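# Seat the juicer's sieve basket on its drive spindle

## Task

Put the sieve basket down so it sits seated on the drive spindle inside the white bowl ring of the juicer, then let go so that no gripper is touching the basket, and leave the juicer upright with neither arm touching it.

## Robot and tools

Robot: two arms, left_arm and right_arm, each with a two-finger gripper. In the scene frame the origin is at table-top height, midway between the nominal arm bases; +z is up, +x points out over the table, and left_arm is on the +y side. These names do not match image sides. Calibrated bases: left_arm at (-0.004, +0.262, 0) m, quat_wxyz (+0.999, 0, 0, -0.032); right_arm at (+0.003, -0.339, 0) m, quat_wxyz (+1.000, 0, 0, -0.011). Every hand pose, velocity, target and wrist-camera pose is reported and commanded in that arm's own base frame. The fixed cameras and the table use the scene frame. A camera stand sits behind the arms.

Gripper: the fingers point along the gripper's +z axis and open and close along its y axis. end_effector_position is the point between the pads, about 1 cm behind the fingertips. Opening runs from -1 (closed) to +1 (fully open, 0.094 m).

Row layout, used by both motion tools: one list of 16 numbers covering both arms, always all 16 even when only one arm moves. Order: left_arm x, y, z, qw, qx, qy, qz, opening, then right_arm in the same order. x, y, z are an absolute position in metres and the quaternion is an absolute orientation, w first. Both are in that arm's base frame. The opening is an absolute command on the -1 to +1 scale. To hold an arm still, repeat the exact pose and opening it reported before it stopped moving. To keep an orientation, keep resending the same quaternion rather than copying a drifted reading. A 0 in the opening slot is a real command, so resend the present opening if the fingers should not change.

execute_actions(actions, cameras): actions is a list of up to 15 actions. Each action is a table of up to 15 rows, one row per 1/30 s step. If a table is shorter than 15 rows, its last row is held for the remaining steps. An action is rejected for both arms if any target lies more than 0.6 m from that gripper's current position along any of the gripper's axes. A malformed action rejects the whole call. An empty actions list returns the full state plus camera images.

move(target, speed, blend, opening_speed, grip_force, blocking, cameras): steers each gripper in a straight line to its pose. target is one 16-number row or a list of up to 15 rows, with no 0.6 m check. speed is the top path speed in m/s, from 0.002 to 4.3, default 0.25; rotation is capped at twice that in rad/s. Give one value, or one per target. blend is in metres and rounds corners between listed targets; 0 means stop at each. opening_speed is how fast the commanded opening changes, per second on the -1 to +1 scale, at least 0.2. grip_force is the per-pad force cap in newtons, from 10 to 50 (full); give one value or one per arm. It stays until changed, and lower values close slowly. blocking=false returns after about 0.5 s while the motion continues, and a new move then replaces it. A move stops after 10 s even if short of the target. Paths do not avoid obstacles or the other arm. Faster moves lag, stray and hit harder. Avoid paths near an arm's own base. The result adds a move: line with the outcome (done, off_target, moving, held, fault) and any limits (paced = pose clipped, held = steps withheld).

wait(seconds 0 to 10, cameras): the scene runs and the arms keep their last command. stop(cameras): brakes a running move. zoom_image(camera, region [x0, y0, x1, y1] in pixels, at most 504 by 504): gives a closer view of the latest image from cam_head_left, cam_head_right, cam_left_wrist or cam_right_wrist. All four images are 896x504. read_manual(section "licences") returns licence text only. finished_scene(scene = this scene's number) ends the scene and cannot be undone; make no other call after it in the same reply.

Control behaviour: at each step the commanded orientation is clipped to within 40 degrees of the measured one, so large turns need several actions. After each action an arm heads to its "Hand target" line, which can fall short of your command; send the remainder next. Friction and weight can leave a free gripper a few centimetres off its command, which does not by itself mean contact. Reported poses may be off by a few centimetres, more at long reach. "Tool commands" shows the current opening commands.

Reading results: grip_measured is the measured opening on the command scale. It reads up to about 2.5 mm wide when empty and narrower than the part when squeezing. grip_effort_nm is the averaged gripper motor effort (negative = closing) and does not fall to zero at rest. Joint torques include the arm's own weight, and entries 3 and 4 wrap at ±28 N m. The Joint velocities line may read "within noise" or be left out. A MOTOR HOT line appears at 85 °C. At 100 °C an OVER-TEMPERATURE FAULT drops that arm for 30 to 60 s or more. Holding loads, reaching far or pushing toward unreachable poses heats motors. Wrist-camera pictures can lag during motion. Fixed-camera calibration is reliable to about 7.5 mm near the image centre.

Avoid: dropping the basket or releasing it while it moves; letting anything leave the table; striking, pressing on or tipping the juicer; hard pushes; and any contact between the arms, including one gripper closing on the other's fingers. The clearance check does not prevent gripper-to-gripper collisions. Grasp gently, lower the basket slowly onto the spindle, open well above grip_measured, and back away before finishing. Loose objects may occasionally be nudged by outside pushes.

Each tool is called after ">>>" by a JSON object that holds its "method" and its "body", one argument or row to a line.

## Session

>>> {"method": "execute_actions", "body": {
  "actions": []
}}

Scene clock: 0.00 s.
left_arm: end_effector_position=(+0.1876, +0.4349, +0.1883) grip_measured=+1.000 grip_effort_nm=n/a end_effector_quat_wxyz=(-0.204, +0.816, -0.425, -0.335) | right_arm: end_effector_position=(+0.6874, +0.3407, +0.4010) grip_measured=+1.000 grip_effort_nm=n/a end_effector_quat_wxyz=(+0.468, +0.128, +0.829, +0.277)
Joint positions: left_arm=[0.915 1.417 1.05 -0.842 -0.737 -1.125 0.094] | right_arm=[0.481 1.76 1.793 -0.456 0.091 0.73 0.094]
Joint velocities: within noise
Joint torques (N m): no reading
Motor temperatures (°C): left_arm=[25 31 31 25 24 26 27] | right_arm=[25 29 32 23 26 25 25]
Heat: left arm: hottest shoulder 31 °C; right arm: hottest elbow 32 °C.
Hand target: left_arm +0.1929, +0.4418, +0.1992; -0.216, +0.816, -0.420, -0.333 | right_arm +0.6886, +0.3414, +0.4278; +0.483, +0.128, +0.817, +0.289
Tool commands: left_gripper/opening=+1.0 right_gripper/opening=+1.0
camera_calibration:
cam_left_wrist: T_world_to_cam=[[0.833199, 0.549953, 0.0577081, -0.402113], [0.549841, -0.812865, -0.192162, 0.319701], [-0.0587715, 0.19184, -0.979665, 0.229655], [0, 0, 0, 1]] pos_world=[0.172753, 0.43696, 0.309625]
cam_right_wrist: T_world_to_cam=[[0.0861361, -0.793829, -0.602011, 0.464094], [-0.864712, 0.240549, -0.440919, 0.738678], [0.494827, 0.558545, -0.665713, -0.1468], [0, 0, 0, 1]] pos_world=[0.671409, 0.272718, 0.50736]

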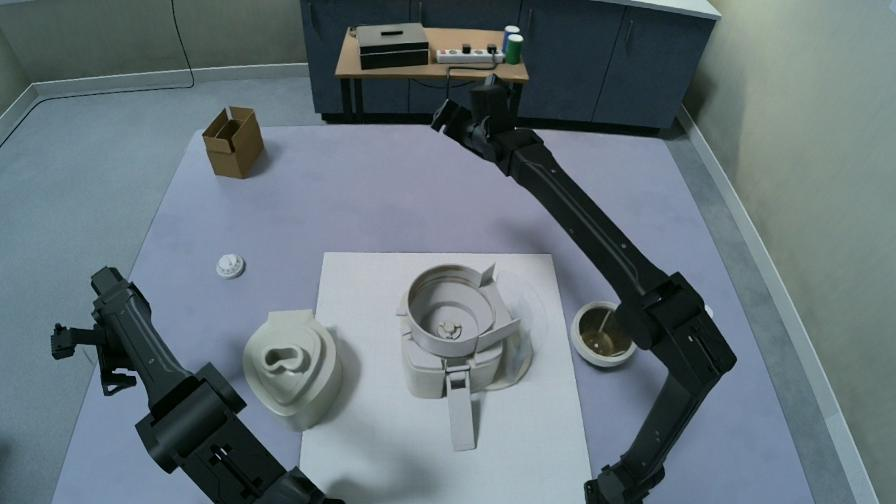

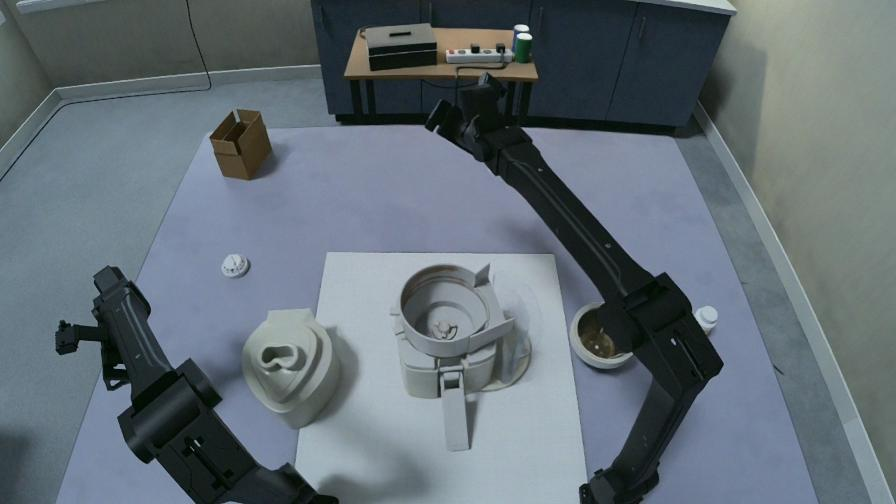

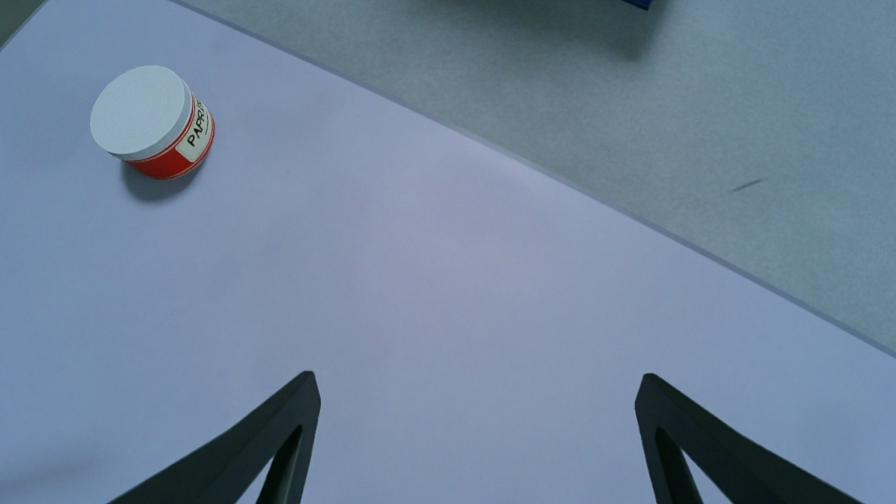

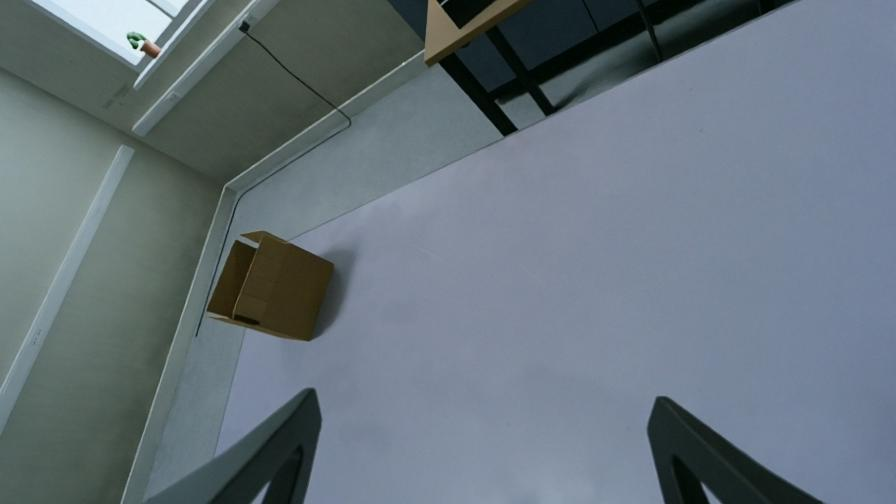

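>>> {"method": "move", "body": {
  "target": [
    [0.19,0.43,0.35,0,0,1,0,1,0.55,0.2,0.42,0,0,1,0,0.3],
    [0.36,0.25,0.35,0,0,1,0,1,0.28,0.0,0.36,0,0,1,0,0.3]
  ],
  "speed": 0.35,
  "blend": 0.05,
  "cameras": ["all"]
}}

Scene clock: 15.17 s.
left_arm: end_effector_position=(+0.3593, +0.2472, +0.3484) grip_measured=+1.000 grip_effort_nm=0.01 end_effector_quat_wxyz=(+0.040, +0.008, +0.999, +0.029) | right_arm: end_effector_position=(+0.2833, +0.0038, +0.3635) grip_measured=+0.302 grip_effort_nm=-0.10 end_effector_quat_wxyz=(+0.097, +0.001, +0.995, +0.003)
Joint positions: left_arm=[0.603 1.436 1.648 -1.684 -0.002 0.619 0.094] | right_arm=[0.013 0.997 1.32 -1.7 -0.004 0.014 0.061]
Joint torques (N m): left_arm=[2.14 -11.46 11.38 0.32 0.11 -0.17] | right_arm=[-1.73 -3.55 8.77 0.76 0.11 -0.23]
Motor temperatures (°C): left_arm=[25 31 36 25 24 26 27] | right_arm=[25 30 38 23 26 25 25]
Heat: left arm: hottest elbow 36 °C; right arm: hottest elbow 38 °C.
Hand target: left_arm +0.3600, +0.2500, +0.3493; +0.038, +0.000, +0.999, +0.027 | right_arm +0.2804, +0.0001, +0.3591; +0.088, +0.001, +0.996, +0.001
Off the commanded pose: left_arm 0.003 m, 6 deg | right_arm 0.006 m, 11 deg.
joint sent to its limit (left arm) — joint 4 (wrist pitch), lower limit. The joint targets are off in orientation, not in position.
joint sent to its limit (right arm) — joint 4 (wrist pitch), lower limit. The joint targets are off in orientation, not in position.
move: off_target (left_arm, right_arm)
camera_calibration:
cam_left_wrist: T_world_to_cam=[[-0.0122803, -0.998784, -0.0477477, 0.272117], [-0.862032, -0.013623, 0.506672, 0.169728], [-0.506706, 0.0473821, -0.860816, 0.587871], [0, 0, 0, 1]] pos_world=[0.44753, 0.246244, 0.433045]
cam_right_wrist: T_world_to_cam=[[0.00506958, -0.998468, -0.0550979, 0.0337692], [-0.956383, -0.0209341, 0.291365, 0.214558], [-0.292073, 0.0512176, -0.955024, 0.546352], [0, 0, 0, 1]] pos_world=[0.364603, 0.0102262, 0.461125]

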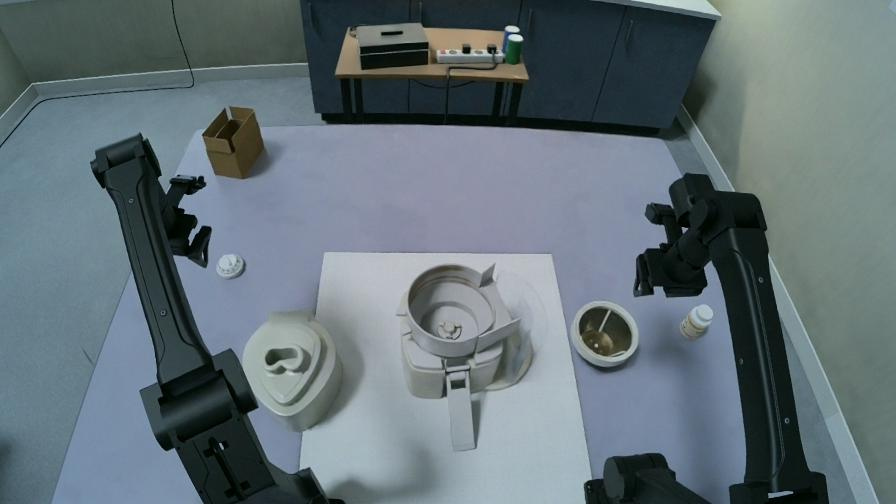

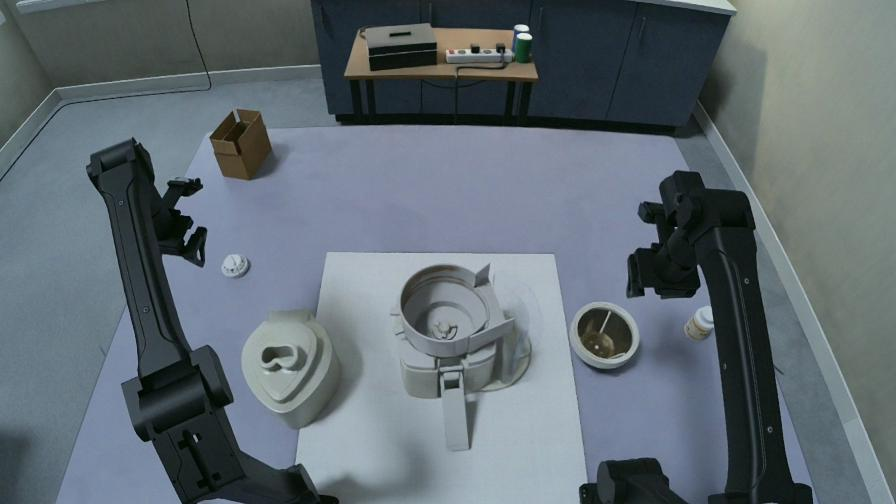

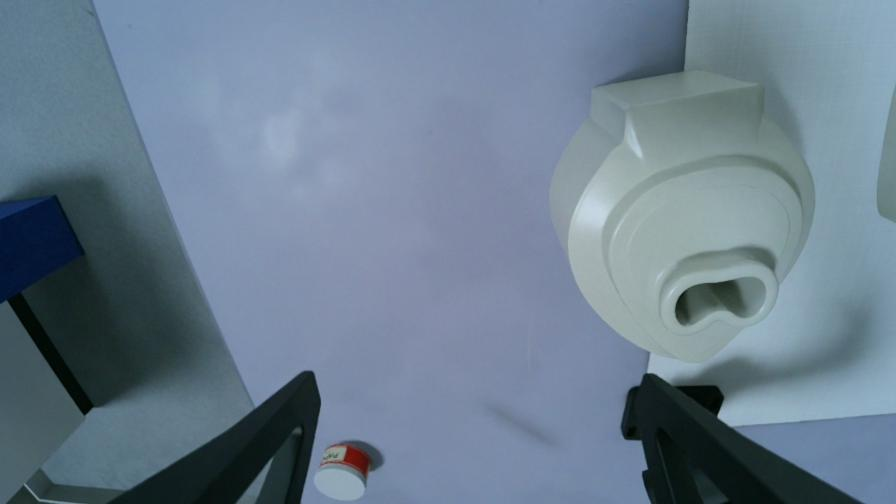

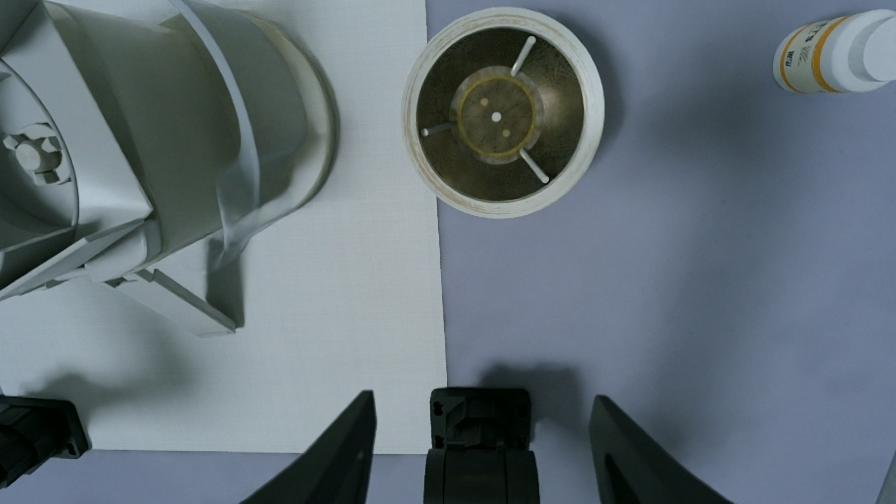

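>>> {"method": "move", "body": {
  "target": [
    [0.36,0.25,0.35,0,0,1,0,1,0.296,0.0105,0.22,0,-0.643,0.766,0,0.2],
    [0.36,0.25,0.35,0,0,1,0,1,0.296,0.0105,0.12,0,-0.643,0.766,0,0.2]
  ],
  "speed": [0.3,0.1],
  "cameras": ["cam_head_left","cam_right_wrist"]
}}

>>> {"method": "zoom_image", "body": {
  "camera": "cam_head_left",
  "region": [540, 270, 680, 390]
}}

Scene clock: 27.80 s.
left_arm: end_effector_position=(+0.3593, +0.2472, +0.3484) grip_measured=+1.000 grip_effort_nm=0.01 end_effector_quat_wxyz=(+0.040, +0.008, +0.999, +0.029) | right_arm: end_effector_position=(+0.2959, +0.0073, +0.1248) grip_measured=+0.202 grip_effort_nm=-0.10 end_effector_quat_wxyz=(+0.001, -0.634, +0.773, +0.000)
Joint positions: left_arm=[0.603 1.436 1.648 -1.684 -0.002 0.619 0.094] | right_arm=[0.025 1.173 0.817 -1.213 -0.001 -1.349 0.056]
Joint torques (N m): left_arm=[2.14 -11.11 11.03 0.14 0.15 -0.17] | right_arm=[0.5 -5.6 8.05 1.16 -0.06 -0.17]
Heat: left arm: hottest elbow 36 °C; right arm: hottest elbow 38 °C.
Hand target: left_arm +0.3600, +0.2500, +0.3493; +0.038, +0.000, +0.999, +0.027 | right_arm +0.2959, +0.0104, +0.1201; +0.000, -0.643, +0.766, +0.000
Off the commanded pose: left_arm 0.003 m, 6 deg | right_arm 0.006 m, 1 deg.
joint sent to its limit (left arm) — joint 4 (wrist pitch), lower limit. The joint targets are off in orientation, not in position.
move: off_target (left_arm)
camera_calibration:
cam_right_wrist: T_world_to_cam=[[0.978913, -0.198613, -0.0477629, -0.270809], [-0.153541, -0.869612, 0.469254, 0.0425982], [-0.134735, -0.452026, -0.881771, 0.269972], [0, 0, 0, 1]] pos_world=[0.308014, 0.105292, 0.20513]
Images, in order (width x height): cam_head_left 896x504, cam_right_wrist 896x504.

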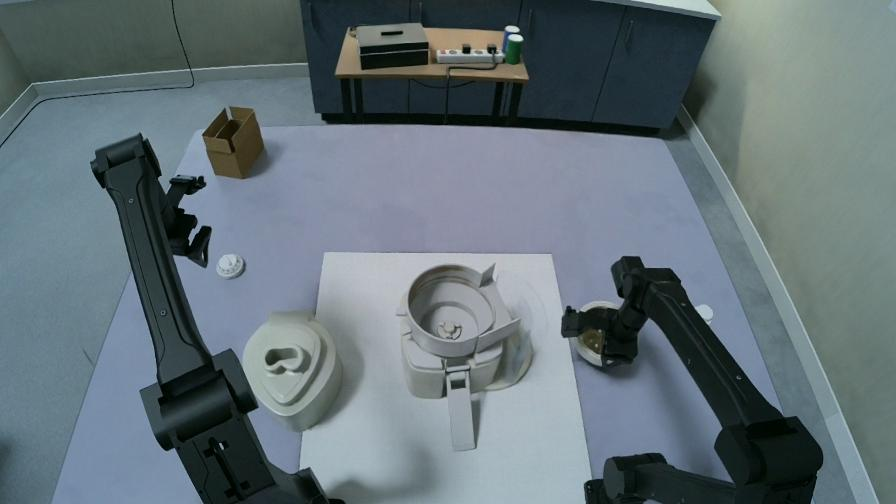

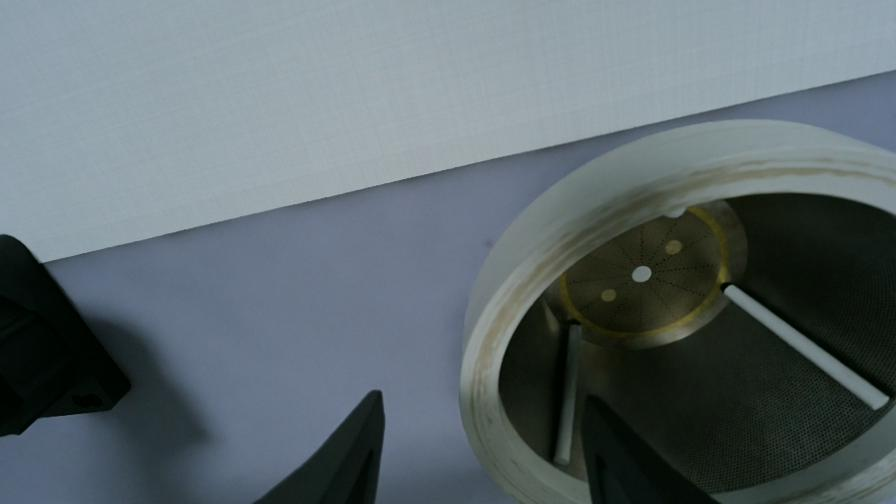

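Scaled by 3.600 from the camera's 896x504 image, which has a finer 1280x720 frame.

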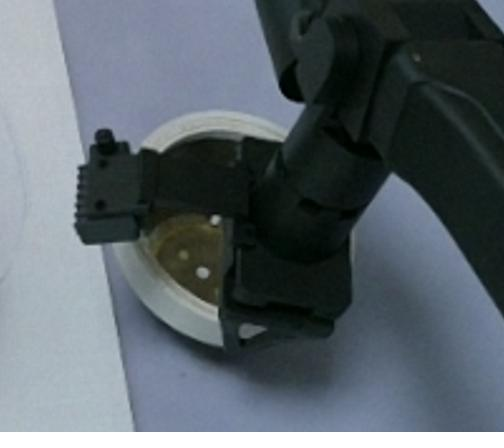

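>>> {"method": "move", "body": {
  "target": [
    [0.36,0.25,0.35,0,0,1,0,1,0.294,0.004,0.08,0,-0.643,0.766,0,0.2],
    [0.36,0.25,0.35,0,0,1,0,1,0.294,0.004,0.08,0,-0.643,0.766,0,-1],
    [0.36,0.25,0.35,0,0,1,0,1,0.294,0.004,0.12,0,-0.643,0.766,0,-1]
  ],
  "speed": 0.1,
  "grip_force": 40,
  "cameras": ["cam_head_left","cam_right_wrist"]
}}

Scene clock: 48.50 s.
left_arm: end_effector_position=(+0.3593, +0.2472, +0.3484) grip_measured=+1.000 grip_effort_nm=0.01 end_effector_quat_wxyz=(+0.040, +0.008, +0.999, +0.029) | right_arm: end_effector_position=(+0.2751, +0.0055, +0.0980) grip_measured=-0.686 grip_effort_nm=-0.84 end_effector_quat_wxyz=(-0.020, -0.642, +0.766, +0.014)
Joint positions: left_arm=[0.603 1.436 1.648 -1.684 -0.002 0.619 0.094] | right_arm=[0.024 1.181 0.746 -1.184 0.003 -1.371 0.015]
Joint torques (N m): left_arm=[1.9 -10.99 11.36 0.24 0.14 -0.17] | right_arm=[-1.55 -5.36 12.72 0.06 -0.2 -0.2]
Heat: left arm: hottest elbow 38 °C; right arm: hottest elbow 39 °C.
Hand target: left_arm +0.3600, +0.2500, +0.3493; +0.038, +0.000, +0.999, +0.027 | right_arm +0.2932, +0.0040, +0.1197; +0.000, -0.643, +0.766, +0.000
Off the commanded pose: left_arm 0.003 m, 6 deg | right_arm 0.029 m, 3 deg.
joint sent to its limit (left arm) — joint 4 (wrist pitch), lower limit. The joint targets are off in orientation, not in position.
grip_force (N): 40, 40
move: off_target (left_arm, right_arm)
camera_calibration:
cam_right_wrist: T_world_to_cam=[[0.979238, -0.179096, -0.0949558, -0.247665], [-0.112557, -0.869967, 0.480092, 0.0381315], [-0.168591, -0.459436, -0.872064, 0.251055], [0, 0, 0, 1]] pos_world=[0.289141, 0.104161, 0.177112]
Images, in order (width x height): cam_head_left 896x504, cam_right_wrist 896x504.

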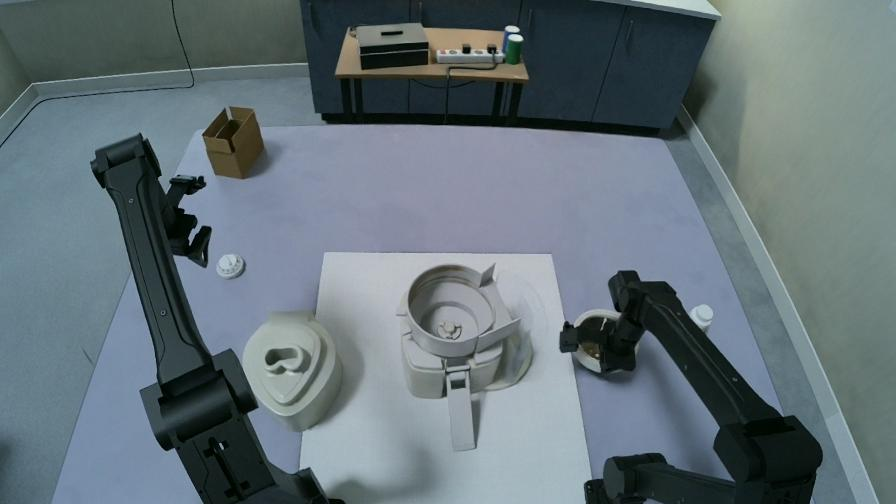

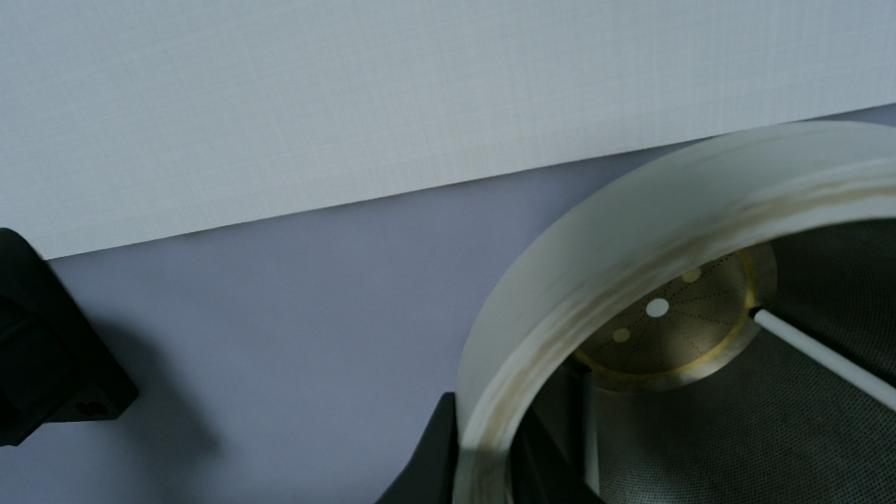

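>>> {"method": "move", "body": {
  "target": [
    [0.36,0.25,0.35,0,0,1,0,1,0.292,0.01,0.22,0,-0.643,0.766,0,-1],
    [0.36,0.25,0.35,0,0,1,0,1,0.28,0.12,0.39,0,-0.643,0.766,0,-1],
    [0.36,0.25,0.35,0,0,1,0,1,0.265,0.355,0.39,0,-0.643,0.766,0,-1]
  ],
  "speed": 0.15,
  "blend": 0.03,
  "cameras": ["cam_head_left","cam_head_right","cam_right_wrist"]
}}

>>> {"method": "zoom_image", "body": {
  "camera": "cam_head_left",
  "region": [370, 220, 540, 390]
}}

>>> {"method": "zoom_image", "body": {
  "camera": "cam_head_right",
  "region": [360, 220, 530, 390]
}}

Scene clock: 59.27 s.
left_arm: end_effector_position=(+0.3593, +0.2472, +0.3484) grip_measured=+1.000 grip_effort_nm=0.01 end_effector_quat_wxyz=(+0.040, +0.008, +0.999, +0.029) | right_arm: end_effector_position=(+0.2606, +0.3452, +0.3539) grip_measured=-0.696 grip_effort_nm=-0.84 end_effector_quat_wxyz=(+0.047, -0.644, +0.763, +0.012)
Joint positions: left_arm=[0.603 1.436 1.648 -1.684 -0.002 0.619 0.094] | right_arm=[0.924 1.43 1.657 -1.699 -0.002 -0.478 0.014]
Joint torques (N m): left_arm=[1.96 -10.7 11.18 0.17 0.16 -0.15] | right_arm=[0.09 -10.34 16.24 0.58 0.07 0.06]
Heat: left arm: hottest elbow 38 °C; right arm: hottest elbow 41 °C.
Hand target: left_arm +0.3600, +0.2500, +0.3493; +0.038, +0.000, +0.999, +0.027 | right_arm +0.2636, +0.3530, +0.3885; +0.085, -0.641, +0.763, +0.020
Off the commanded pose: left_arm 0.003 m, 6 deg | right_arm 0.038 m, 6 deg.
joint sent to its limit (left arm) — joint 4 (wrist pitch), lower limit. The joint targets are off in orientation, not in position.
joint sent to its limit (right arm) — joint 4 (wrist pitch), lower limit. The joint targets are off in orientation, not in position.
grip_force (N): 40, 40
move: off_target (left_arm, right_arm)
camera_calibration:
cam_right_wrist: T_world_to_cam=[[0.985656, -0.168657, -0.00601241, -0.185128], [-0.15285, -0.907245, 0.391845, 0.263771], [-0.0715422, -0.385306, -0.920011, 0.593946], [0, 0, 0, 1]] pos_world=[0.265283, 0.436933, 0.441966]
Images, in order (width x height): cam_head_left 896x504, cam_head_right 896x504, cam_right_wrist 896x504.

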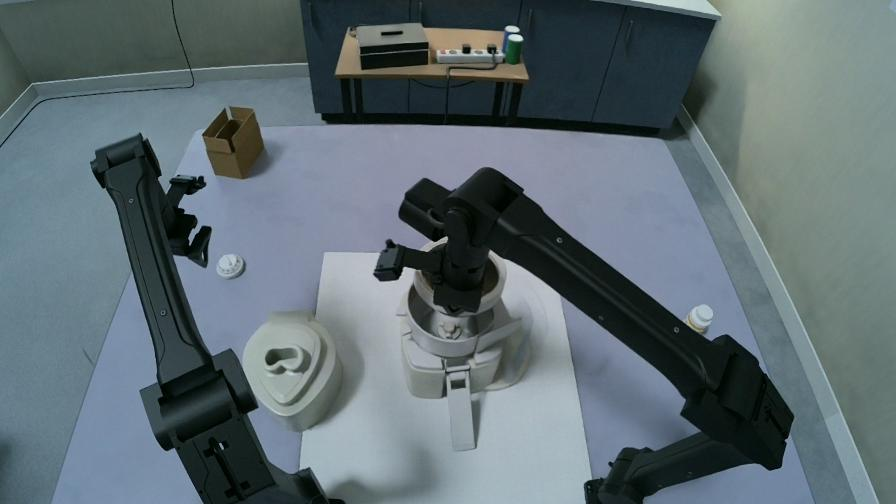

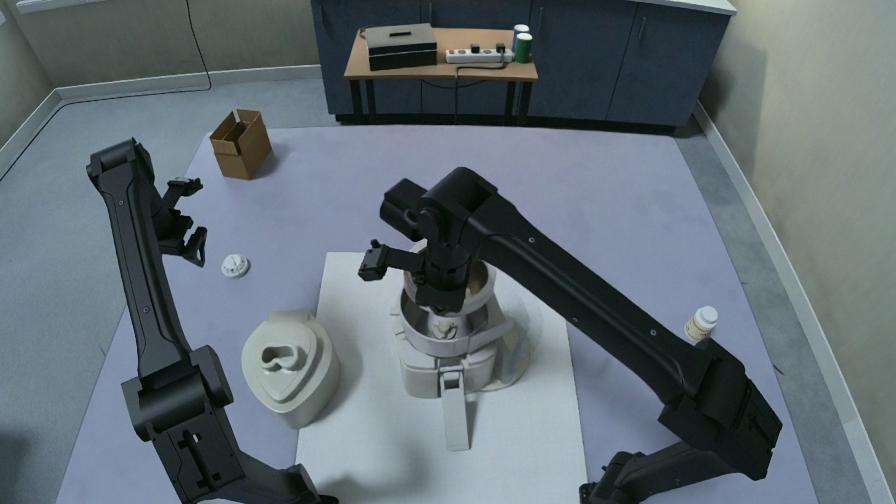

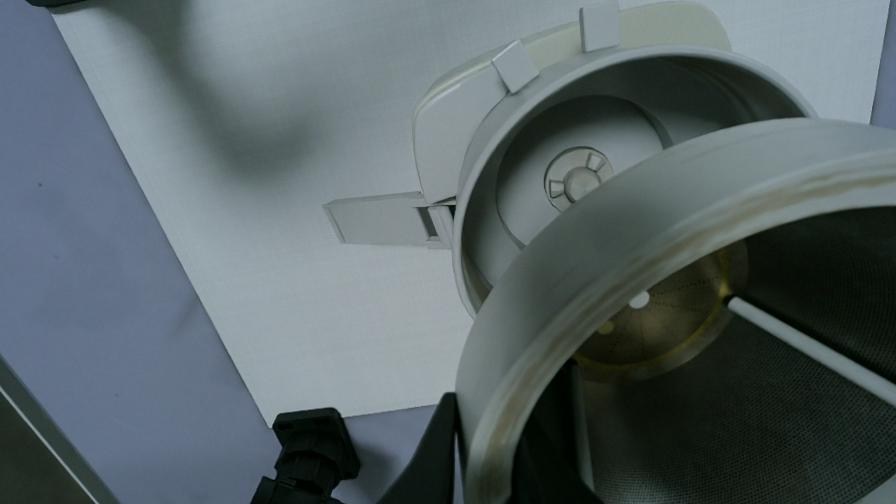

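Scaled by 2.965 from the camera's 896x504 image, which has a finer 1280x720 frame.

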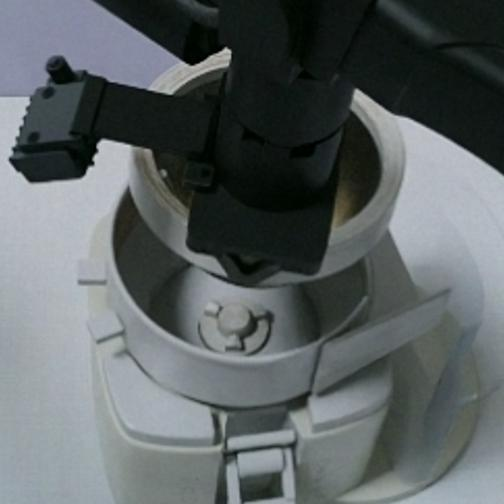

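Scaled by 2.965 from the camera's 896x504 image, which has a finer 1280x720 frame.

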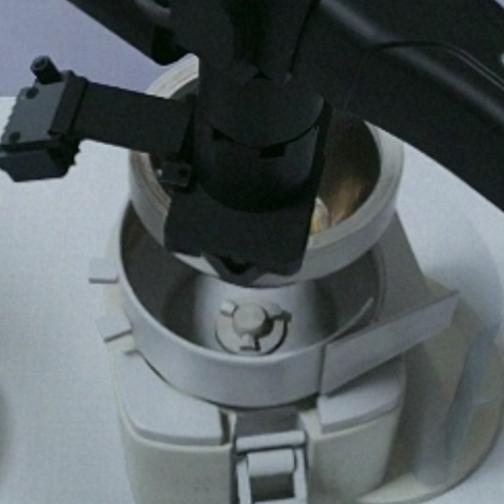

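>>> {"method": "move", "body": {
  "target": [0.36,0.25,0.35,0,0,1,0,1,0.262,0.3495,0.305,0,-0.643,0.766,0,-1],
  "speed": 0.12,
  "cameras": ["cam_head_left","cam_head_right","cam_right_wrist"]
}}

>>> {"method": "zoom_image", "body": {
  "camera": "cam_head_left",
  "region": [370, 220, 540, 390]
}}

>>> {"method": "zoom_image", "body": {
  "camera": "cam_head_right",
  "region": [360, 220, 530, 390]
}}

Scene clock: 74.33 s.
left_arm: end_effector_position=(+0.3593, +0.2472, +0.3484) grip_measured=+1.000 grip_effort_nm=0.01 end_effector_quat_wxyz=(+0.040, +0.008, +0.999, +0.029) | right_arm: end_effector_position=(+0.2623, +0.3474, +0.3000) grip_measured=-0.696 grip_effort_nm=-0.84 end_effector_quat_wxyz=(-0.013, -0.645, +0.764, -0.002)
Joint positions: left_arm=[0.603 1.436 1.648 -1.684 -0.002 0.619 0.094] | right_arm=[0.924 1.496 1.587 -1.688 -0.002 -0.477 0.014]
Joint torques (N m): left_arm=[1.44 -11.11 10.93 0.1 0.15 -0.16] | right_arm=[-0.03 -11.52 9.51 1.25 0.02 0.01]
Motor temperatures (°C): left_arm=[25 32 39 25 24 26 27] | right_arm=[25 31 43 23 26 25 26]
Heat: left arm: hottest elbow 39 °C; right arm: hottest elbow 43 °C.
Hand target: left_arm +0.3600, +0.2500, +0.3493; +0.038, +0.000, +0.999, +0.027 | right_arm +0.2620, +0.3495, +0.3050; +0.000, -0.643, +0.766, +0.000
Off the commanded pose: left_arm 0.003 m, 6 deg | right_arm 0.005 m, 2 deg.
joint sent to its limit (left arm) — joint 4 (wrist pitch), lower limit. The joint targets are off in orientation, not in position.
grip_force (N): 40, 40
move: off_target (left_arm)
camera_calibration:
cam_right_wrist: T_world_to_cam=[[0.982952, -0.172809, -0.0627943, -0.16748], [-0.120518, -0.863485, 0.489764, 0.234076], [-0.138858, -0.473846, -0.869591, 0.578645], [0, 0, 0, 1]] pos_world=[0.273185, 0.447367, 0.378025]
Images, in order (width x height): cam_head_left 896x504, cam_head_right 896x504, cam_right_wrist 896x504.

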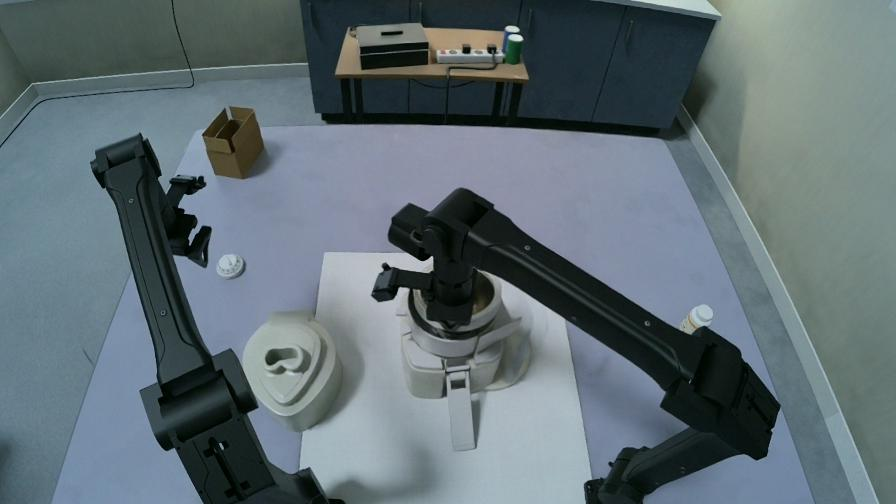

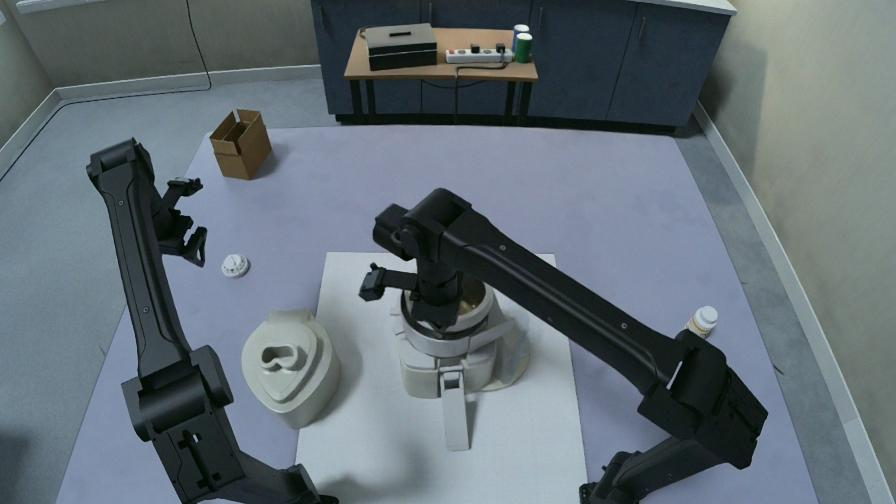

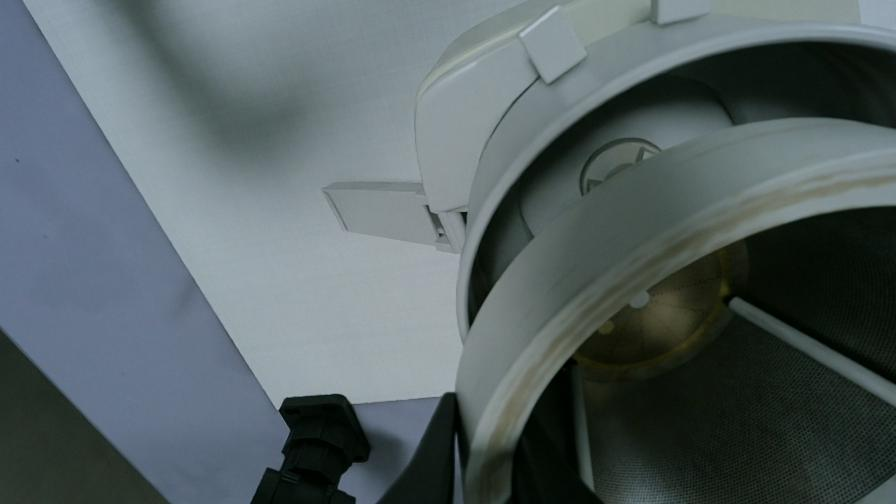

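Scaled by 2.965 from the camera's 896x504 image, which has a finer 1280x720 frame.

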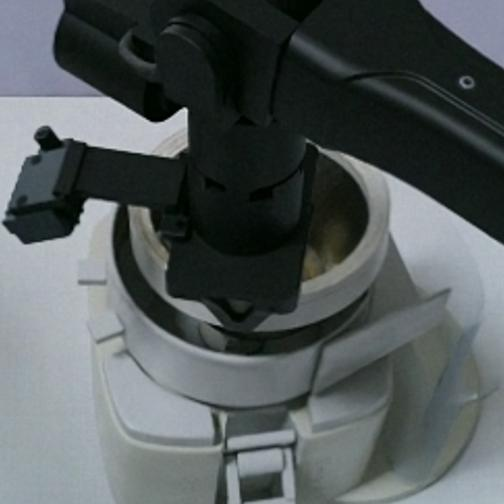

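Scaled by 2.965 from the camera's 896x504 image, which has a finer 1280x720 frame.

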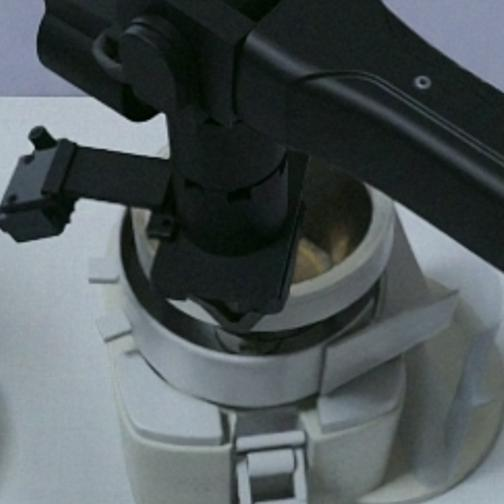

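>>> {"method": "move", "body": {
  "target": [
    [0.36,0.25,0.35,0,0,1,0,1,0.262,0.3495,0.265,0,-0.643,0.766,0,-1]
  ],
  "speed": 0.06,
  "cameras": ["cam_head_left","cam_head_right"]
}}

>>> {"method": "zoom_image", "body": {
  "camera": "cam_head_left",
  "region": [370, 220, 540, 390]
}}

>>> {"method": "zoom_image", "body": {
  "camera": "cam_head_right",
  "region": [360, 220, 530, 390]
}}

Scene clock: 82.50 s.
left_arm: end_effector_position=(+0.3593, +0.2472, +0.3484) grip_measured=+1.000 grip_effort_nm=0.01 end_effector_quat_wxyz=(+0.040, +0.008, +0.999, +0.029) | right_arm: end_effector_position=(+0.2640, +0.3492, +0.2645) grip_measured=-0.696 grip_effort_nm=-0.84 end_effector_quat_wxyz=(-0.009, -0.645, +0.764, -0.002)
Joint positions: left_arm=[0.603 1.436 1.648 -1.684 -0.002 0.619 0.094] | right_arm=[0.924 1.493 1.491 -1.586 0 -0.477 0.014]
Joint torques (N m): left_arm=[1.2 -11.34 10.96 0.13 0.13 -0.15] | right_arm=[-0.15 -12.16 8.2 1.47 -0.02 0]
Heat: left arm: hottest elbow 39 °C; right arm: hottest elbow 44 °C.
Hand target: left_arm +0.3600, +0.2500, +0.3493; +0.038, +0.000, +0.999, +0.027 | right_arm +0.2620, +0.3495, +0.2649; +0.000, -0.643, +0.766, +0.000
Off the commanded pose: left_arm 0.003 m, 6 deg | right_arm 0.002 m, 1 deg.
joint sent to its limit (left arm) — joint 4 (wrist pitch), lower limit. The joint targets are off in orientation, not in position.
grip_force (N): 40, 40
move: off_target (left_arm)
Images, in order (width x height): cam_head_left 896x504, cam_head_right 896x504.

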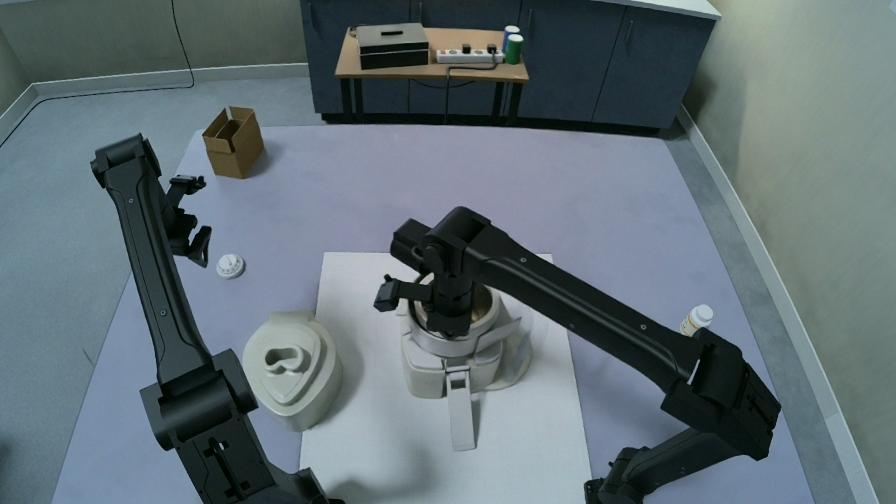

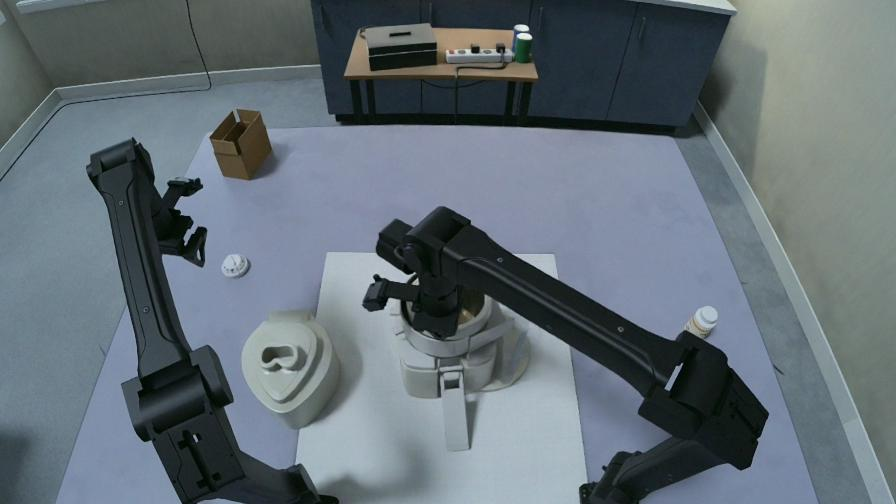

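Scaled by 2.965 from the camera's 896x504 image, which has a finer 1280x720 frame.

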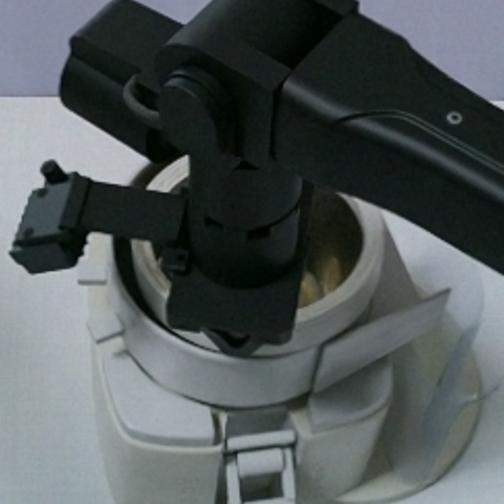

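Scaled by 2.965 from the camera's 896x504 image, which has a finer 1280x720 frame.

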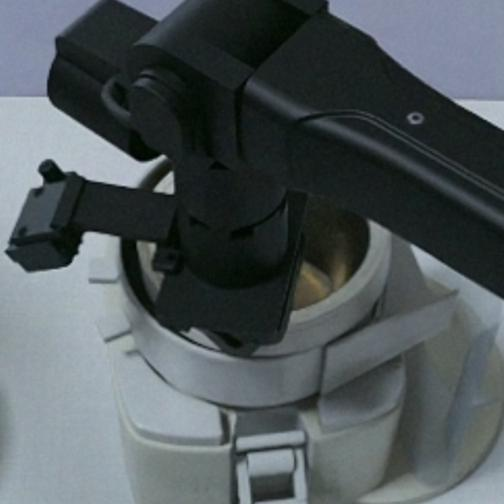

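>>> {"method": "move", "body": {
  "target": [
    [0.36,0.25,0.35,0,0,1,0,1,0.262,0.3555,0.265,0,-0.643,0.766,0,-1],
    [0.36,0.25,0.35,0,0,1,0,1,0.262,0.3555,0.232,0,-0.643,0.766,0,-1]
  ],
  "speed": 0.05,
  "cameras": ["cam_head_left","cam_right_wrist"]
}}

>>> {"method": "zoom_image", "body": {
  "camera": "cam_head_left",
  "region": [370, 220, 540, 390]
}}

Scene clock: 91.33 s.
left_arm: end_effector_position=(+0.3593, +0.2472, +0.3484) grip_measured=+1.000 grip_effort_nm=0.01 end_effector_quat_wxyz=(+0.040, +0.008, +0.999, +0.029) | right_arm: end_effector_position=(+0.2657, +0.3508, +0.2610) grip_measured=-0.696 grip_effort_nm=-0.84 end_effector_quat_wxyz=(+0.021, -0.642, +0.766, +0.004)
Joint positions: left_arm=[0.603 1.436 1.648 -1.684 -0.002 0.619 0.094] | right_arm=[0.924 1.46 1.446 -1.513 0.001 -0.47 0.014]
Joint torques (N m): left_arm=[2.37 -11.11 11.26 0.03 0.15 -0.14] | right_arm=[0.67 -7.88 6.39 1.96 -0.07 0.04]
Heat: left arm: hottest elbow 40 °C; right arm: hottest elbow 44 °C.
Hand target: left_arm +0.3600, +0.2500, +0.3493; +0.038, +0.000, +0.999, +0.027 | right_arm +0.2614, +0.3543, +0.2328; +0.000, -0.643, +0.766, +0.000
Off the commanded pose: left_arm 0.003 m, 6 deg | right_arm 0.030 m, 2 deg.
joint sent to its limit (left arm) — joint 4 (wrist pitch), lower limit. The joint targets are off in orientation, not in position.
grip_force (N): 40, 40
move: off_target (left_arm, right_arm)
camera_calibration:
cam_right_wrist: T_world_to_cam=[[0.983708, -0.177555, -0.0281711, -0.180308], [-0.147578, -0.887039, 0.437473, 0.285611], [-0.102664, -0.426188, -0.89879, 0.528119], [0, 0, 0, 1]] pos_world=[0.273739, 0.446411, 0.344641]
Images, in order (width x height): cam_head_left 896x504, cam_right_wrist 896x504.

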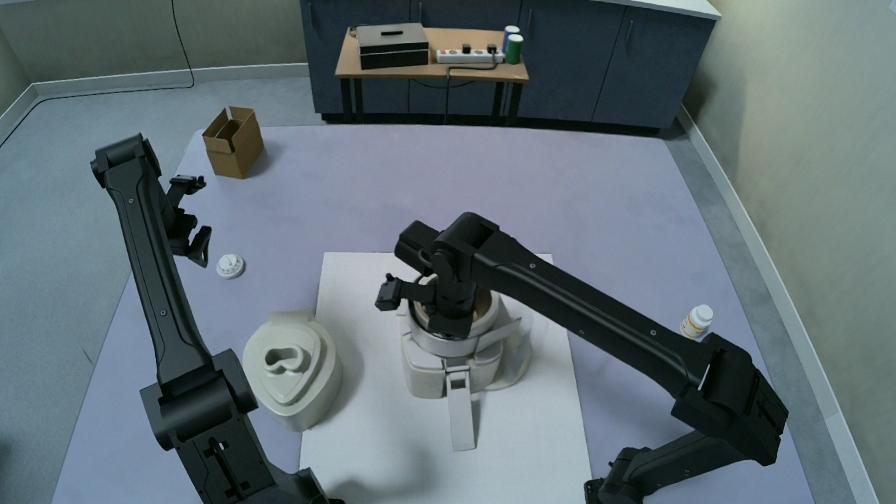

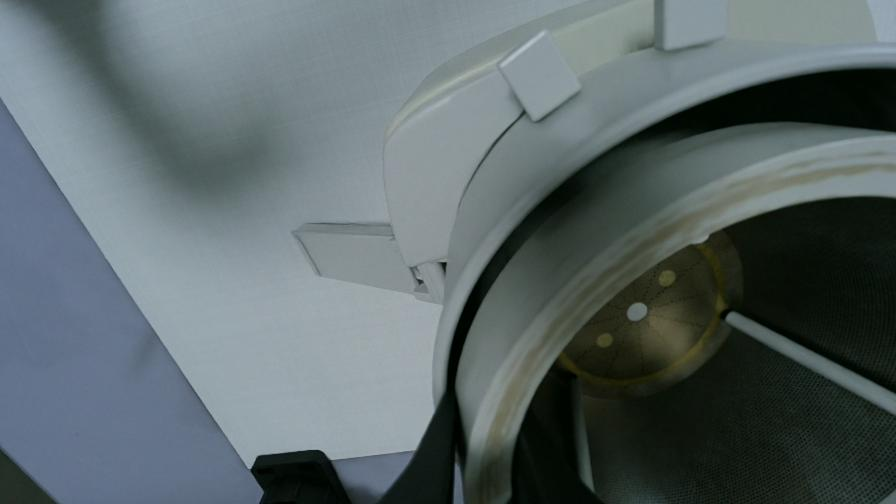

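Scaled by 2.965 from the camera's 896x504 image, which has a finer 1280x720 frame.

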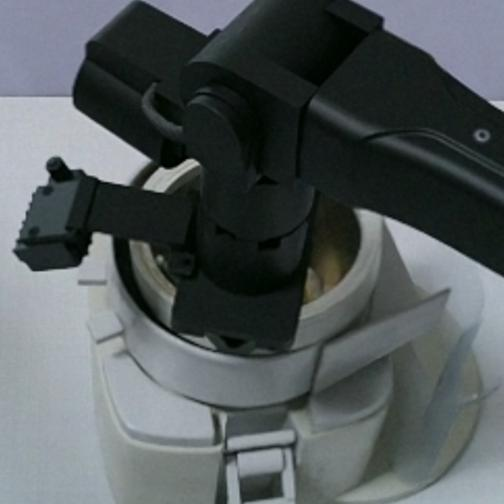

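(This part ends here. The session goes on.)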